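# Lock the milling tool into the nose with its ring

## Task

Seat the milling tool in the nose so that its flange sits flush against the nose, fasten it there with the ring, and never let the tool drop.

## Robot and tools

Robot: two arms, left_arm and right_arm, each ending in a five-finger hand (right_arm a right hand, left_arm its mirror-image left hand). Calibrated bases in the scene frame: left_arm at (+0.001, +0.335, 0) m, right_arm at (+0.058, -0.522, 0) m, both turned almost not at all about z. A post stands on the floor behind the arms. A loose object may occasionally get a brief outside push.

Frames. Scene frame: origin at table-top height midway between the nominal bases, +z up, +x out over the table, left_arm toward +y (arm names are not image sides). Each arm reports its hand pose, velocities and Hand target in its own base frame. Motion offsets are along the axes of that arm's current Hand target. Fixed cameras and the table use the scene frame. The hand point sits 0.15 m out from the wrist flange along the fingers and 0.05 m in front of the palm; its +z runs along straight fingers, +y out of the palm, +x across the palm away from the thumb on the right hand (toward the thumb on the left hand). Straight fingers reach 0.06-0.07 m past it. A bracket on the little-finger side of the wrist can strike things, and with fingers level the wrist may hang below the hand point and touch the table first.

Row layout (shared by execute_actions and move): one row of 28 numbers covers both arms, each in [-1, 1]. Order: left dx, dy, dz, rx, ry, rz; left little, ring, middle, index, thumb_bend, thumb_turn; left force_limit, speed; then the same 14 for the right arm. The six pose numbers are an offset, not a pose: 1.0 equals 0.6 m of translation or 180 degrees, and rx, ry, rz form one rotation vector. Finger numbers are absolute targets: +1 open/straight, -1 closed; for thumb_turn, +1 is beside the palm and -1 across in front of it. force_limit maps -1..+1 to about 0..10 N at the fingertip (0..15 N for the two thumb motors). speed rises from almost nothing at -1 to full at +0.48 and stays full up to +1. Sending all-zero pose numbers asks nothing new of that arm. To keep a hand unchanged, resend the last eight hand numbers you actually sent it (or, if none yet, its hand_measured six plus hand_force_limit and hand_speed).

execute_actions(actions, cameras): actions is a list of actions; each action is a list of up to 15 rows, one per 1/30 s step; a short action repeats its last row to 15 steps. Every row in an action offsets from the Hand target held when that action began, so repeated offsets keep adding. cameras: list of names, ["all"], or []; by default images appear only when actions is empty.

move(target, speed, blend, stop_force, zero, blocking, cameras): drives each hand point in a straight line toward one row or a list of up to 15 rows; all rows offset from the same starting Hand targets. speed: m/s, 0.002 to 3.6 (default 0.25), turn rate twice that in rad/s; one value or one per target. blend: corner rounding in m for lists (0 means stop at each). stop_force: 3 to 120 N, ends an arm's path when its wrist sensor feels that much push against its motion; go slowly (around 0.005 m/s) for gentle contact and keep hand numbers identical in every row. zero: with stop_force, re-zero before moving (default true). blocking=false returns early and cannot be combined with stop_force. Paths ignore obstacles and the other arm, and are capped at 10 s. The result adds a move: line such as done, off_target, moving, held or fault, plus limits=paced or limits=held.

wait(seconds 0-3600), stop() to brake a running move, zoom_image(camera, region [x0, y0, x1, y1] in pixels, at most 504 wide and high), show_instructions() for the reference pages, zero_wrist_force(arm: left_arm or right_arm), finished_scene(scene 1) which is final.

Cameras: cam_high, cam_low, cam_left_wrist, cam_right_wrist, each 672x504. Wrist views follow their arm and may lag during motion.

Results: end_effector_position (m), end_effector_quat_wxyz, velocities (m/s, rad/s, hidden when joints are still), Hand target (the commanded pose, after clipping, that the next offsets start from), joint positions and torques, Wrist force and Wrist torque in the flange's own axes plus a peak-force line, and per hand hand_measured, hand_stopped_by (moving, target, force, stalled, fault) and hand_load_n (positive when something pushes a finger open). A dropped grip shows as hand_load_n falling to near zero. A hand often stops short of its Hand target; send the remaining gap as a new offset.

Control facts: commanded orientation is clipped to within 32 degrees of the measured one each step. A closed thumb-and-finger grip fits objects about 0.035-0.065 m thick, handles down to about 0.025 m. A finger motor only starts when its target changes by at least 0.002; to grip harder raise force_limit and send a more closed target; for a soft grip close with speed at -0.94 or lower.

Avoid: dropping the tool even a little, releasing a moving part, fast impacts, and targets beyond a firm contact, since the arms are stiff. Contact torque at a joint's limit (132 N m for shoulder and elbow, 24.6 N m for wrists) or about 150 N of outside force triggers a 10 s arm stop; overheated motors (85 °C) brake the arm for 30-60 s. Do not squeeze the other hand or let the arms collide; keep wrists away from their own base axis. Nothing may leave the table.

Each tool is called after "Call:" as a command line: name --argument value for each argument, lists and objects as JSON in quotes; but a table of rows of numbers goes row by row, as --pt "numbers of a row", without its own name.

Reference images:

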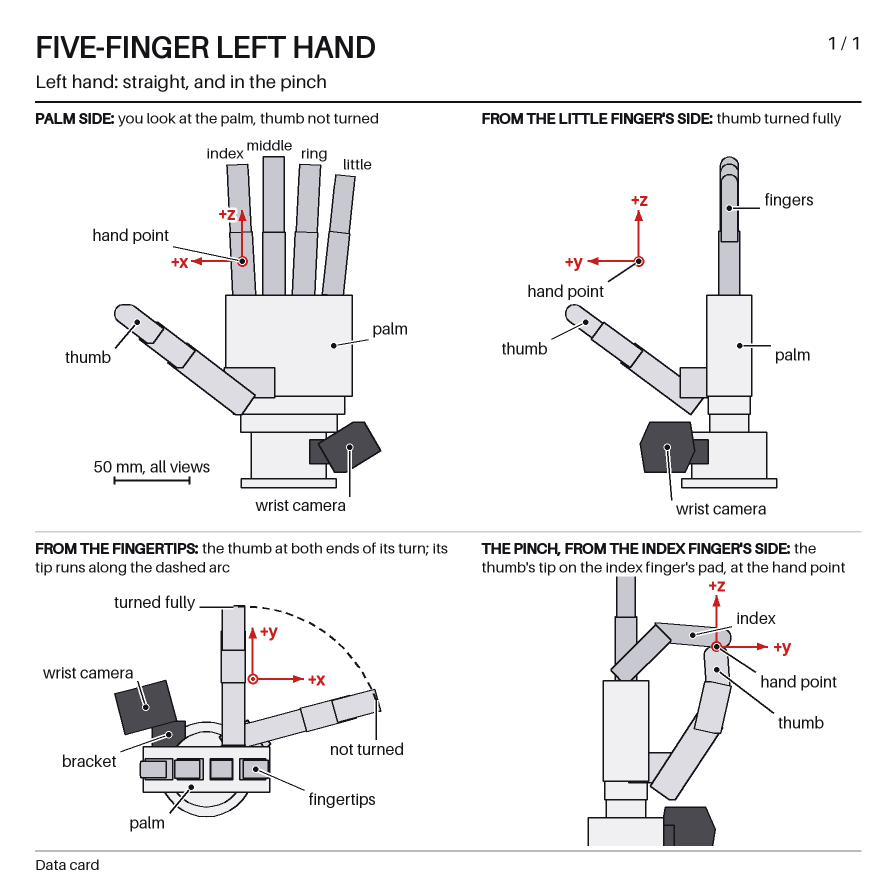

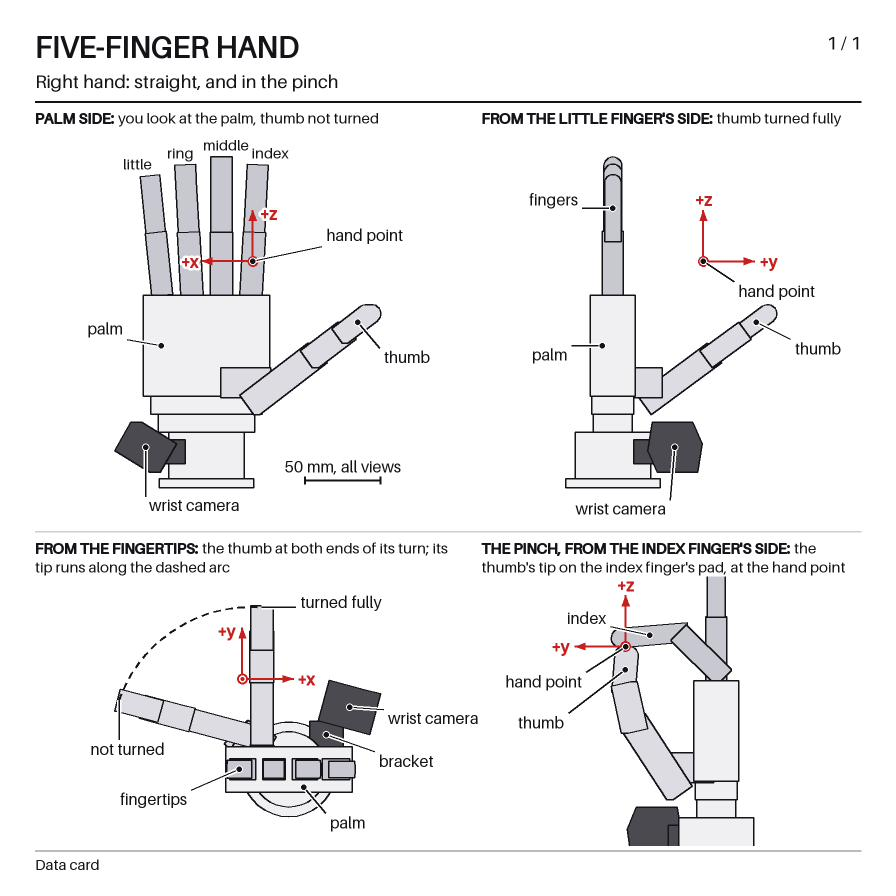

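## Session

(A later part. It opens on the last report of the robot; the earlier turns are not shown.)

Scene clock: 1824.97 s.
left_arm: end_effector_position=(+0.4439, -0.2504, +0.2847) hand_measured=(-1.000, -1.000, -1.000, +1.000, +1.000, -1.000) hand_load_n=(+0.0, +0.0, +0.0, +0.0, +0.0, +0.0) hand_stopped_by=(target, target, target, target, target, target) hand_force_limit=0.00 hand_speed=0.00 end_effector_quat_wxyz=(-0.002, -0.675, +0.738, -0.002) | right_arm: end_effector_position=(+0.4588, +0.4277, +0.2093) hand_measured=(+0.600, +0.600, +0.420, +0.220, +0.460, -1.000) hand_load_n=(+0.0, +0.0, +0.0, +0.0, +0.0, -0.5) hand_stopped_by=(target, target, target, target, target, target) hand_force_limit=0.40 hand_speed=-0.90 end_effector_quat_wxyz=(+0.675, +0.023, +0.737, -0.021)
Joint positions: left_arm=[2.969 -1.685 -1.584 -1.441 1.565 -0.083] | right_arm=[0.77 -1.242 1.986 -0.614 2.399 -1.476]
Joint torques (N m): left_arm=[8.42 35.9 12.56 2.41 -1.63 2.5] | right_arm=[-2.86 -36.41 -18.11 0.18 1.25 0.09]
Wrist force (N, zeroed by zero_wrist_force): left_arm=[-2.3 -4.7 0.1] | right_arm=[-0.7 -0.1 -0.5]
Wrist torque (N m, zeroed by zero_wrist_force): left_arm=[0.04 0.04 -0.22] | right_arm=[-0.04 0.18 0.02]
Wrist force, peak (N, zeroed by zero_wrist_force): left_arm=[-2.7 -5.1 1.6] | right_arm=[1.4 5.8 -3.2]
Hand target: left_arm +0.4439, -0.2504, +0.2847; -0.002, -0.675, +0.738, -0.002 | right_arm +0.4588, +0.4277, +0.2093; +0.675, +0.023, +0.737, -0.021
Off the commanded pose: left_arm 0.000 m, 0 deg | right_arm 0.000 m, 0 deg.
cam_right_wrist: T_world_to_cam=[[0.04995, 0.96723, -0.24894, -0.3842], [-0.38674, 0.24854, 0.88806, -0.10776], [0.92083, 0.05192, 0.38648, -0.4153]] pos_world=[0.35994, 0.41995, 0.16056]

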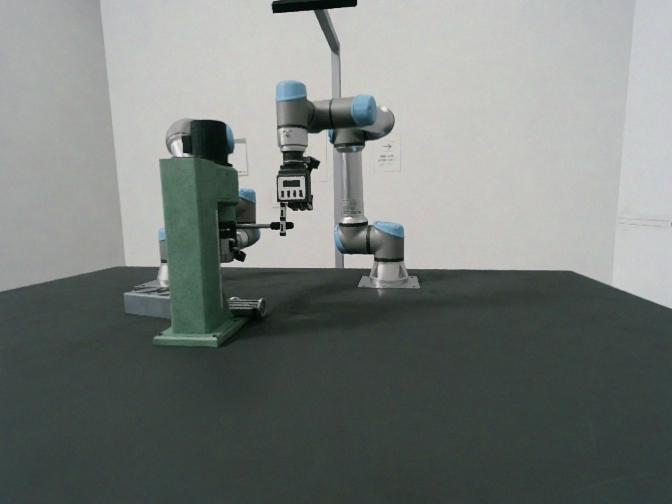

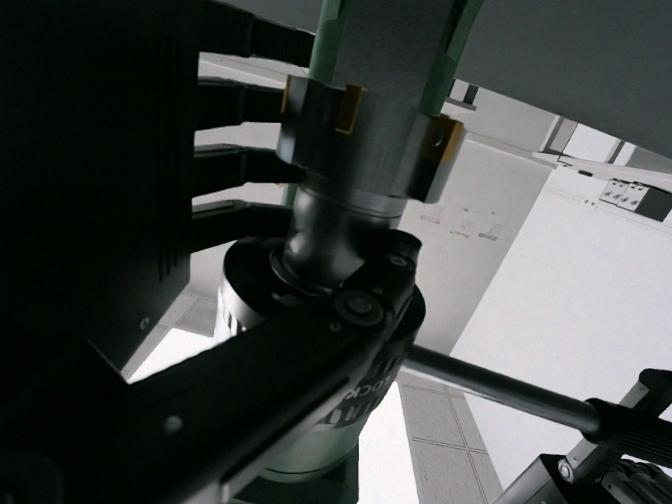

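Call:
execute_actions --actions '[[[0,0,0,0,0,0, -1,-1,-1,1,1,-1,0,0, 0,0,0,0,0,0, 0.6,0.6,0.6,0.6,1,-1,0.4,-0.6]]]'

Call:
move --pt "0 0 0 0 0 0 -1 -1 -1 1 1 -1 0 0 0 -0.0133 0 0 0 0 0.6 0.6 0.6 0.6 1 -1 0.4 -0.6" --pt "0 0 0 0 0 0 -1 -1 -1 1 1 -1 0 0 0 -0.0133 -0.0166 0 0 0 0.6 0.6 0.6 0.6 1 -1 0.4 -0.6" --speed 0.02 --stop_force 5 --cameras '["cam_right_wrist"]'

Scene clock: 1835.63 s.
left_arm: end_effector_position=(+0.4439, -0.2504, +0.2847) hand_measured=(-1.000, -1.000, -1.000, +1.000, +1.000, -1.000) hand_load_n=(+0.0, +0.0, +0.0, +0.0, +0.0, +0.0) hand_stopped_by=(target, target, target, target, target, target) hand_force_limit=0.00 hand_speed=0.00 end_effector_quat_wxyz=(-0.002, -0.675, +0.738, -0.002) | right_arm: end_effector_position=(+0.4588, +0.4277, +0.2093) hand_measured=(+0.600, +0.600, +0.600, +0.600, +1.000, -1.000) hand_load_n=(+0.0, +0.0, +0.0, +0.0, +0.0, -0.5) hand_stopped_by=(target, target, target, target, target, target) hand_force_limit=0.40 hand_speed=-0.60 end_effector_quat_wxyz=(+0.675, +0.023, +0.737, -0.021)
Joint positions: left_arm=[2.969 -1.685 -1.584 -1.441 1.565 -0.083] | right_arm=[0.77 -1.242 1.986 -0.614 2.399 -1.476]
Joint torques (N m): left_arm=[8.29 36.61 12.66 2.3 -0.59 2.49] | right_arm=[-2.76 -36.2 -19.14 0.22 1.16 -0.01]
Wrist force (N, zeroed by zero_wrist_force): left_arm=[-2.6 -4.8 0.6] | right_arm=[-0.9 -0.1 -0.3]
Wrist torque (N m, zeroed by zero_wrist_force): left_arm=[0.00 0.10 -0.23] | right_arm=[-0.05 0.21 0.01]
Wrist force, peak (N, zeroed by zero_wrist_force): left_arm=[-2.6 -5.2 1.5] | right_arm=[-1.0 -0.1 -0.3]
Hand target: left_arm +0.4439, -0.2504, +0.2847; -0.002, -0.675, +0.738, -0.002 | right_arm +0.4588, +0.4277, +0.2093; +0.675, +0.023, +0.737, -0.021
Off the commanded pose: left_arm 0.000 m, 0 deg | right_arm 0.000 m, 0 deg.

Scene clock: 1837.57 s.
left_arm: end_effector_position=(+0.4439, -0.2504, +0.2847) hand_measured=(-1.000, -1.000, -1.000, +1.000, +1.000, -1.000) hand_load_n=(+0.0, +0.5, +0.0, +0.0, +0.0, +0.0) hand_stopped_by=(target, target, target, target, target, target) hand_force_limit=0.00 hand_speed=0.00 end_effector_quat_wxyz=(-0.002, -0.675, +0.738, -0.002) | right_arm: end_effector_position=(+0.4484, +0.4204, +0.2101) hand_measured=(+0.600, +0.600, +0.600, +0.600, +1.000, -1.000) hand_load_n=(+0.0, +0.0, +0.0, +0.5, +0.0, -0.5) hand_stopped_by=(target, target, target, target, target, target) hand_force_limit=0.40 hand_speed=-0.60 end_effector_quat_wxyz=(+0.675, +0.023, +0.737, -0.021)
Joint positions: left_arm=[2.969 -1.685 -1.584 -1.441 1.565 -0.083] | right_arm=[0.775 -1.266 2.018 -0.621 2.404 -1.475]
Joint torques (N m): left_arm=[8.84 36.14 13.23 2.27 -0.21 2.32] | right_arm=[-5.95 -18.14 -23.63 -0.1 -1.51 -0.32]
Wrist force (N, zeroed by zero_wrist_force): left_arm=[-2.7 -4.9 0.2] | right_arm=[-0.7 -0.1 -0.3]
Wrist torque (N m, zeroed by zero_wrist_force): left_arm=[0.02 0.10 -0.24] | right_arm=[-0.02 0.17 -0.01]
Wrist force, peak (N, zeroed by zero_wrist_force): left_arm=[-2.7 -5.1 1.6] | right_arm=[-0.8 0.4 -0.4]
Hand target: left_arm +0.4439, -0.2504, +0.2847; -0.002, -0.675, +0.738, -0.002 | right_arm +0.4484, +0.4204, +0.2101; +0.675, +0.023, +0.737, -0.021
Off the commanded pose: left_arm 0.000 m, 0 deg | right_arm 0.000 m, 0 deg.
move: done
cam_right_wrist: T_world_to_cam=[[0.04995, 0.96723, -0.24894, -0.37633], [-0.38674, 0.24854, 0.88806, -0.11065], [0.92083, 0.05192, 0.38648, -0.40565]] pos_world=[0.34954, 0.41255, 0.16136]

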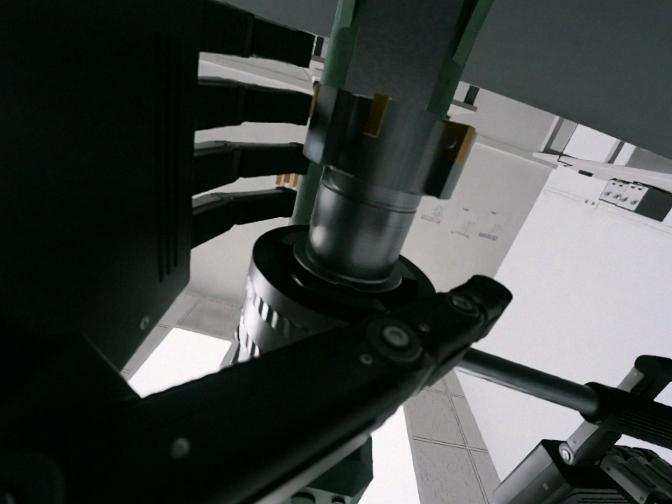

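Call:
move --pt "0 0 0 0 0 0 -1 -1 -1 1 1 -1 0 0 0 -0.01 0 0 0 0 0.6 0.6 0.6 0.6 1 -1 0.4 -0.6" --pt "0 0 0 0 0 0 -1 -1 -1 1 1 -1 0 0 0.0194 -0.01 -0.22 0 0 0 0.6 0.6 0.6 0.6 1 -1 0.4 -0.6" --speed 0.04 --stop_force 5 --cameras '["cam_high","cam_low","cam_right_wrist","cam_left_wrist"]'

Call:
zoom_image --camera "cam_right_wrist" --region '[200, 60, 480, 340]'

Scene clock: 1847.10 s.
left_arm: end_effector_position=(+0.4439, -0.2504, +0.2847) hand_measured=(-1.000, -1.000, -1.000, +1.000, +1.000, -1.000) hand_load_n=(+0.0, +0.5, +0.0, +0.0, +0.0, +0.0) hand_stopped_by=(target, target, target, target, target, target) hand_force_limit=0.00 hand_speed=0.00 end_effector_quat_wxyz=(-0.002, -0.675, +0.738, -0.002) | right_arm: end_effector_position=(+0.3157, +0.4226, +0.2101) hand_measured=(+0.600, +0.600, +0.600, +0.600, +1.000, -1.000) hand_load_n=(+0.0, +0.0, +0.0, +0.0, +0.0, +0.0) hand_stopped_by=(target, target, target, target, target, target) hand_force_limit=0.40 hand_speed=-0.60 end_effector_quat_wxyz=(+0.675, +0.023, +0.737, -0.021)
Joint positions: left_arm=[2.969 -1.685 -1.584 -1.441 1.565 -0.083] | right_arm=[1.057 -1.332 2.114 -0.584 2.682 -1.394]
Joint torques (N m): left_arm=[8.85 35.98 13.58 2.18 -0.09 2.38] | right_arm=[-5.99 -14.21 -22.88 -3.07 -0.74 -1.69]
Wrist force (N, zeroed by zero_wrist_force): left_arm=[-2.7 -5.1 1.2] | right_arm=[-0.9 -0.5 -0.3]
Wrist torque (N m, zeroed by zero_wrist_force): left_arm=[-0.01 0.10 -0.23] | right_arm=[-0.09 0.17 -0.06]
Wrist force, peak (N, zeroed by zero_wrist_force): left_arm=[-3.1 -5.2 1.6] | right_arm=[-1.3 -0.5 -0.2]
Hand target: left_arm +0.4439, -0.2504, +0.2847; -0.002, -0.675, +0.738, -0.002 | right_arm +0.3157, +0.4226, +0.2101; +0.675, +0.023, +0.737, -0.021
Off the commanded pose: left_arm 0.000 m, 0 deg | right_arm 0.000 m, 0 deg.
move: done
cam_left_wrist: T_world_to_cam=[[0.93161, -0.36224, 0.02971, -0.51807], [-0.32503, -0.79375, 0.51412, -0.20338], [-0.16265, -0.48862, -0.8572, 0.30542]] pos_world=[0.46621, -0.19986, 0.38176]
cam_right_wrist: T_world_to_cam=[[0.04992, 0.96725, -0.24886, -0.37194], [-0.38675, 0.24845, 0.88809, -0.16247], [0.92083, 0.05192, 0.38648, -0.28367]] pos_world=[0.21694, 0.41485, 0.16136]

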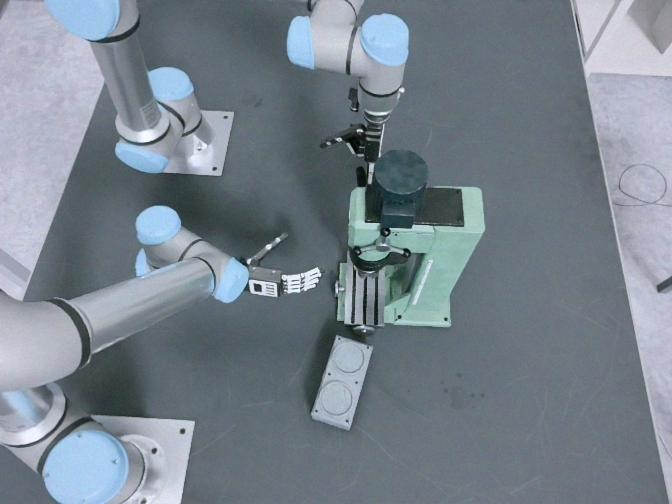

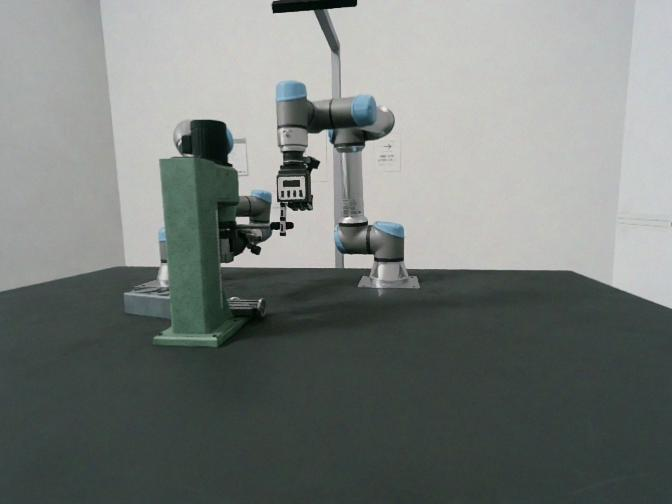

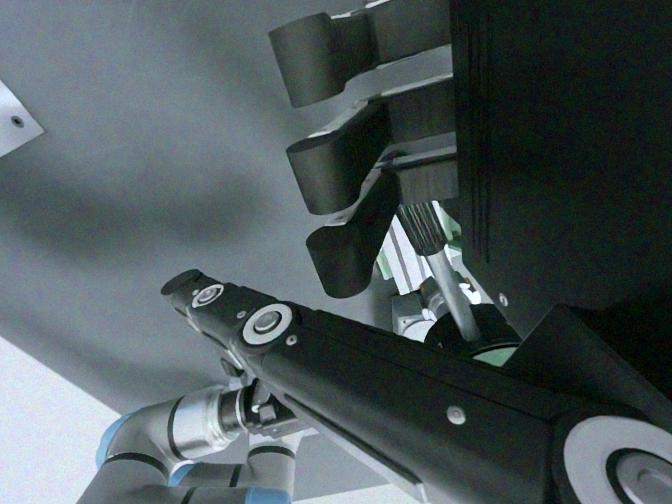

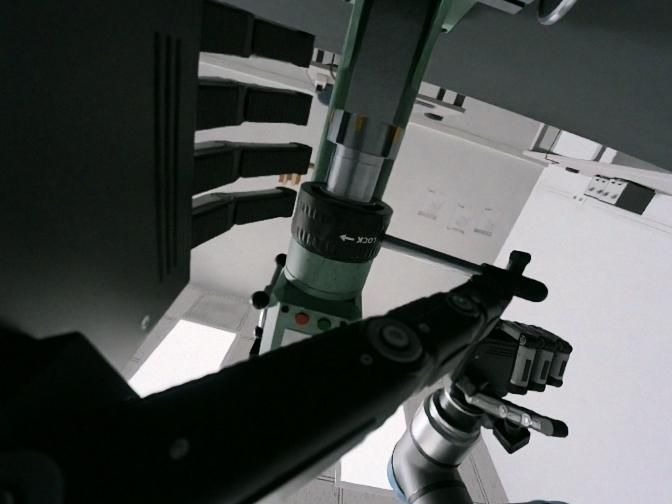

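Scaled by 1.800 from the camera's image (finer frame: 960x720).

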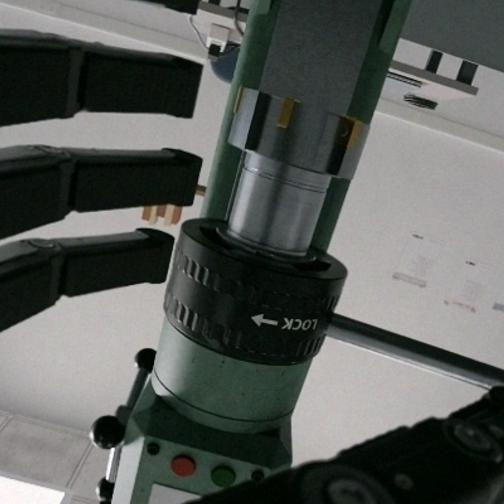

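Call:
zoom_image --camera "cam_right_wrist" --region '[290, 90, 410, 270]'

Scaled by 2.800 from the camera's image (finer frame: 960x720).

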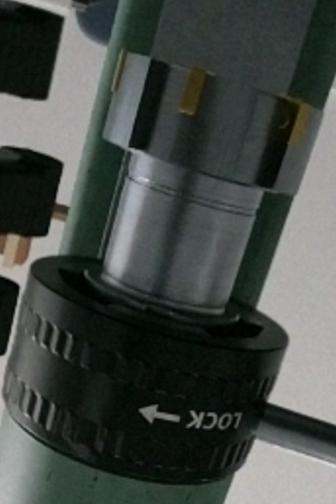

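Call:
move --target '[0.0025,0.0166,0,0,0,0, -1,-1,-1,1,1,-1,0,0, 0,0,0,0,0,0, 0.6,0.6,0.6,0.6,1,-1,0.4,-0.6]' --speed 0.008 --stop_force 10 --zero false --cameras '["cam_right_wrist"]'

Call:
zoom_image --camera "cam_right_wrist" --region '[290, 90, 410, 270]'

Scene clock: 1857.50 s.
left_arm: end_effector_position=(+0.4436, -0.2504, +0.2847) hand_measured=(-1.000, -1.000, -1.000, +1.000, +1.000, -1.000) hand_load_n=(+0.0, +0.0, +0.0, +0.5, +0.0, +0.0) hand_stopped_by=(target, target, target, target, target, target) hand_force_limit=0.00 hand_speed=0.00 end_effector_quat_wxyz=(-0.002, -0.675, +0.738, -0.002) | right_arm: end_effector_position=(+0.3157, +0.4226, +0.2101) hand_measured=(+0.600, +0.600, +0.600, +0.600, +1.000, -1.000) hand_load_n=(+0.0, +0.0, +0.0, +0.0, +0.0, -0.5) hand_stopped_by=(target, target, target, target, target, target) hand_force_limit=0.40 hand_speed=-0.60 end_effector_quat_wxyz=(+0.675, +0.023, +0.737, -0.021)
Joint positions: left_arm=[2.969 -1.685 -1.585 -1.441 1.565 -0.083] | right_arm=[1.057 -1.332 2.114 -0.584 2.682 -1.394]
Joint torques (N m): left_arm=[5.62 18.29 27.1 -1.27 0.01 -0.36] | right_arm=[-5.53 -14.03 -22.82 -3.1 0.37 -1.56]
Wrist force (N, zeroed by zero_wrist_force): left_arm=[-2.3 -8.7 1.6] | right_arm=[-1.0 -0.5 -0.3]
Wrist torque (N m, zeroed by zero_wrist_force): left_arm=[-0.02 0.09 -0.23] | right_arm=[-0.09 0.18 -0.06]
Wrist force, peak (N, zeroed by zero_wrist_force): left_arm=[-2.2 -13.5 2.7] | right_arm=[-1.1 -0.7 -0.2]
Hand target: left_arm +0.4436, -0.2503, +0.2847; -0.002, -0.675, +0.738, -0.002 (not the last commanded pose) | right_arm +0.3157, +0.4226, +0.2101; +0.675, +0.023, +0.737, -0.021
Off the commanded pose: left_arm 0.010 m, 0 deg | right_arm 0.000 m, 0 deg.
move: contact (left_arm)
cam_right_wrist: T_world_to_cam=[[0.04995, 0.96723, -0.24894, -0.37193], [-0.38674, 0.24854, 0.88806, -0.16251], [0.92083, 0.05192, 0.38648, -0.28367]] pos_world=[0.21694, 0.41485, 0.16136]

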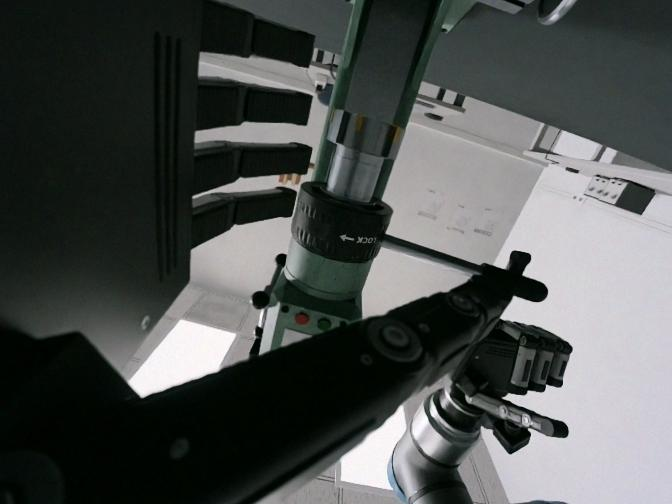

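Scaled by 2.800 from the camera's image (finer frame: 960x720).

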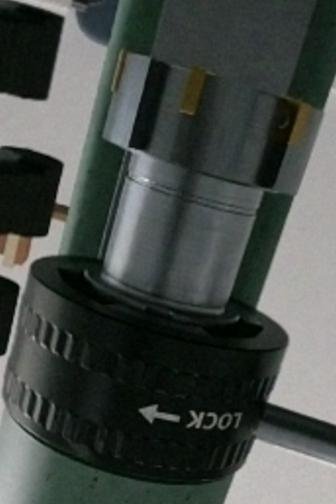

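Call:
move --pt "0 -0.03 0 0 0 0 -1 -1 -1 1 1 -1 0 0 0 0 -0.05 0 0 0 0.6 0.6 0.6 0.6 1 -1 0.4 -0.6" --pt "-0.03 -0.03 -0.15 0 0 0 -1 -1 -1 1 1 -1 0 0 0 0 -0.05 0 0 0 0.6 0.6 0.6 0.6 1 -1 0.4 -0.6" --speed 0.04 --cameras '["cam_high","cam_low","cam_right_wrist","cam_left_wrist"]'

Call:
zoom_image --camera "cam_right_wrist" --region '[270, 90, 410, 270]'

Scene clock: 1865.23 s.
left_arm: end_effector_position=(+0.4631, -0.2335, +0.3747) hand_measured=(-1.000, -1.000, -1.000, +1.000, +1.000, -1.000) hand_load_n=(+0.0, +0.0, +0.0, +0.0, +0.0, +0.0) hand_stopped_by=(target, target, target, target, target, target) hand_force_limit=0.00 hand_speed=0.00 end_effector_quat_wxyz=(-0.002, -0.675, +0.738, -0.002) | right_arm: end_effector_position=(+0.2859, +0.4245, +0.2127) hand_measured=(+0.600, +0.600, +0.600, +0.600, +1.000, -1.000) hand_load_n=(+0.0, +0.0, +0.0, +0.0, +0.0, +0.0) hand_stopped_by=(target, target, target, target, target, target) hand_force_limit=0.40 hand_speed=-0.60 end_effector_quat_wxyz=(+0.675, +0.023, +0.737, -0.021)
Joint positions: left_arm=[3.005 -1.71 -1.326 -1.674 1.565 -0.046] | right_arm=[1.133 -1.332 2.108 -0.541 2.756 -1.354]
Joint torques (N m): left_arm=[-3.43 18.26 16.05 3.48 -1.43 0.03] | right_arm=[-5.63 -14.66 -10.01 -2.85 -0.58 -1.67]
Wrist force (N, zeroed by zero_wrist_force): left_arm=[0.1 0.7 0.3] | right_arm=[-1.0 -0.5 -0.1]
Wrist torque (N m, zeroed by zero_wrist_force): left_arm=[0.06 0.00 -0.12] | right_arm=[-0.09 0.17 -0.06]
Wrist force, peak (N, zeroed by zero_wrist_force): left_arm=[-2.4 -9.4 2.4] | right_arm=[-1.1 -0.6 -0.1]
Hand target: left_arm +0.4631, -0.2335, +0.3746; -0.002, -0.675, +0.738, -0.002 | right_arm +0.2859, +0.4245, +0.2127; +0.675, +0.023, +0.737, -0.021
Off the commanded pose: left_arm 0.000 m, 0 deg | right_arm 0.000 m, 0 deg.
move: done
cam_left_wrist: T_world_to_cam=[[0.9316, -0.36226, 0.02984, -0.53265], [-0.32512, -0.79373, 0.51409, -0.22986], [-0.16256, -0.48863, -0.85722, 0.39384]] pos_world=[0.48551, -0.18296, 0.47166]
cam_right_wrist: T_world_to_cam=[[0.04995, 0.96723, -0.24894, -0.37153], [-0.38674, 0.24854, 0.88806, -0.17683], [0.92083, 0.05192, 0.38648, -0.25723]] pos_world=[0.18704, 0.41665, 0.16396]

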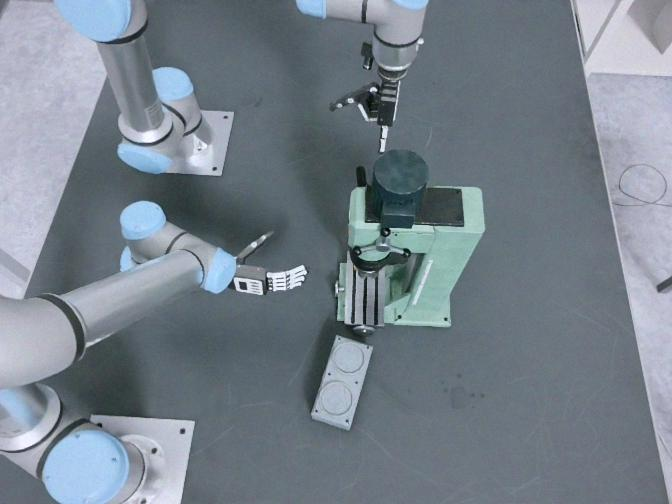

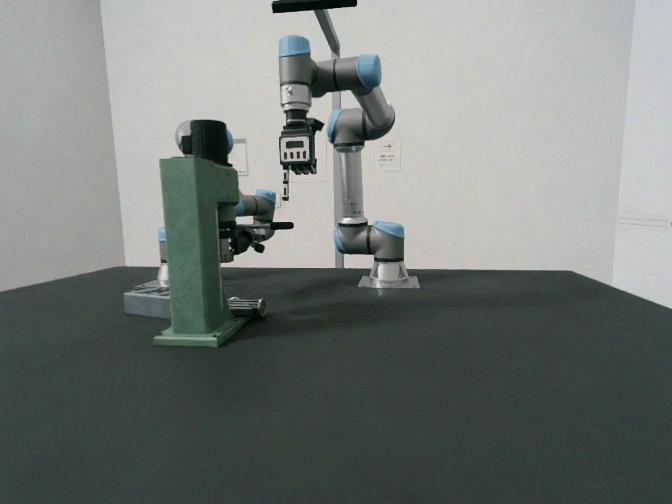

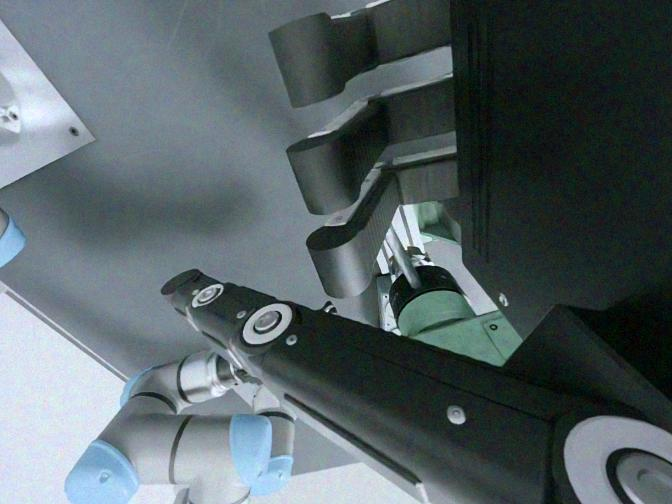

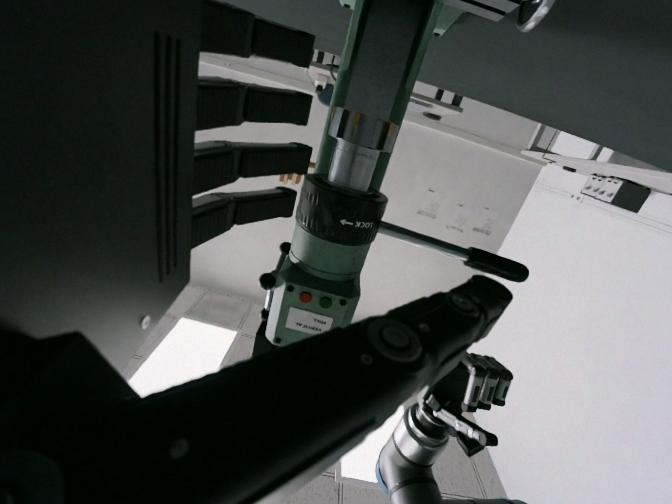

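Scaled by 2.800 from the camera's image (finer frame: 960x720).

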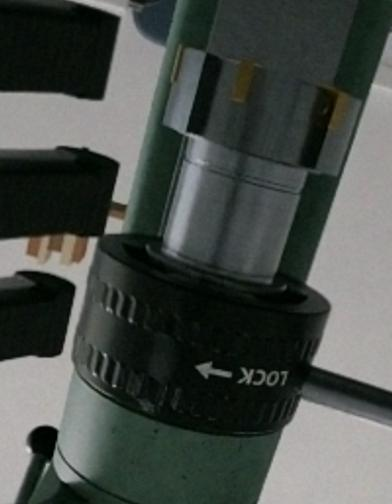

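Call:
finished_scene

The scene is finished: the task was done.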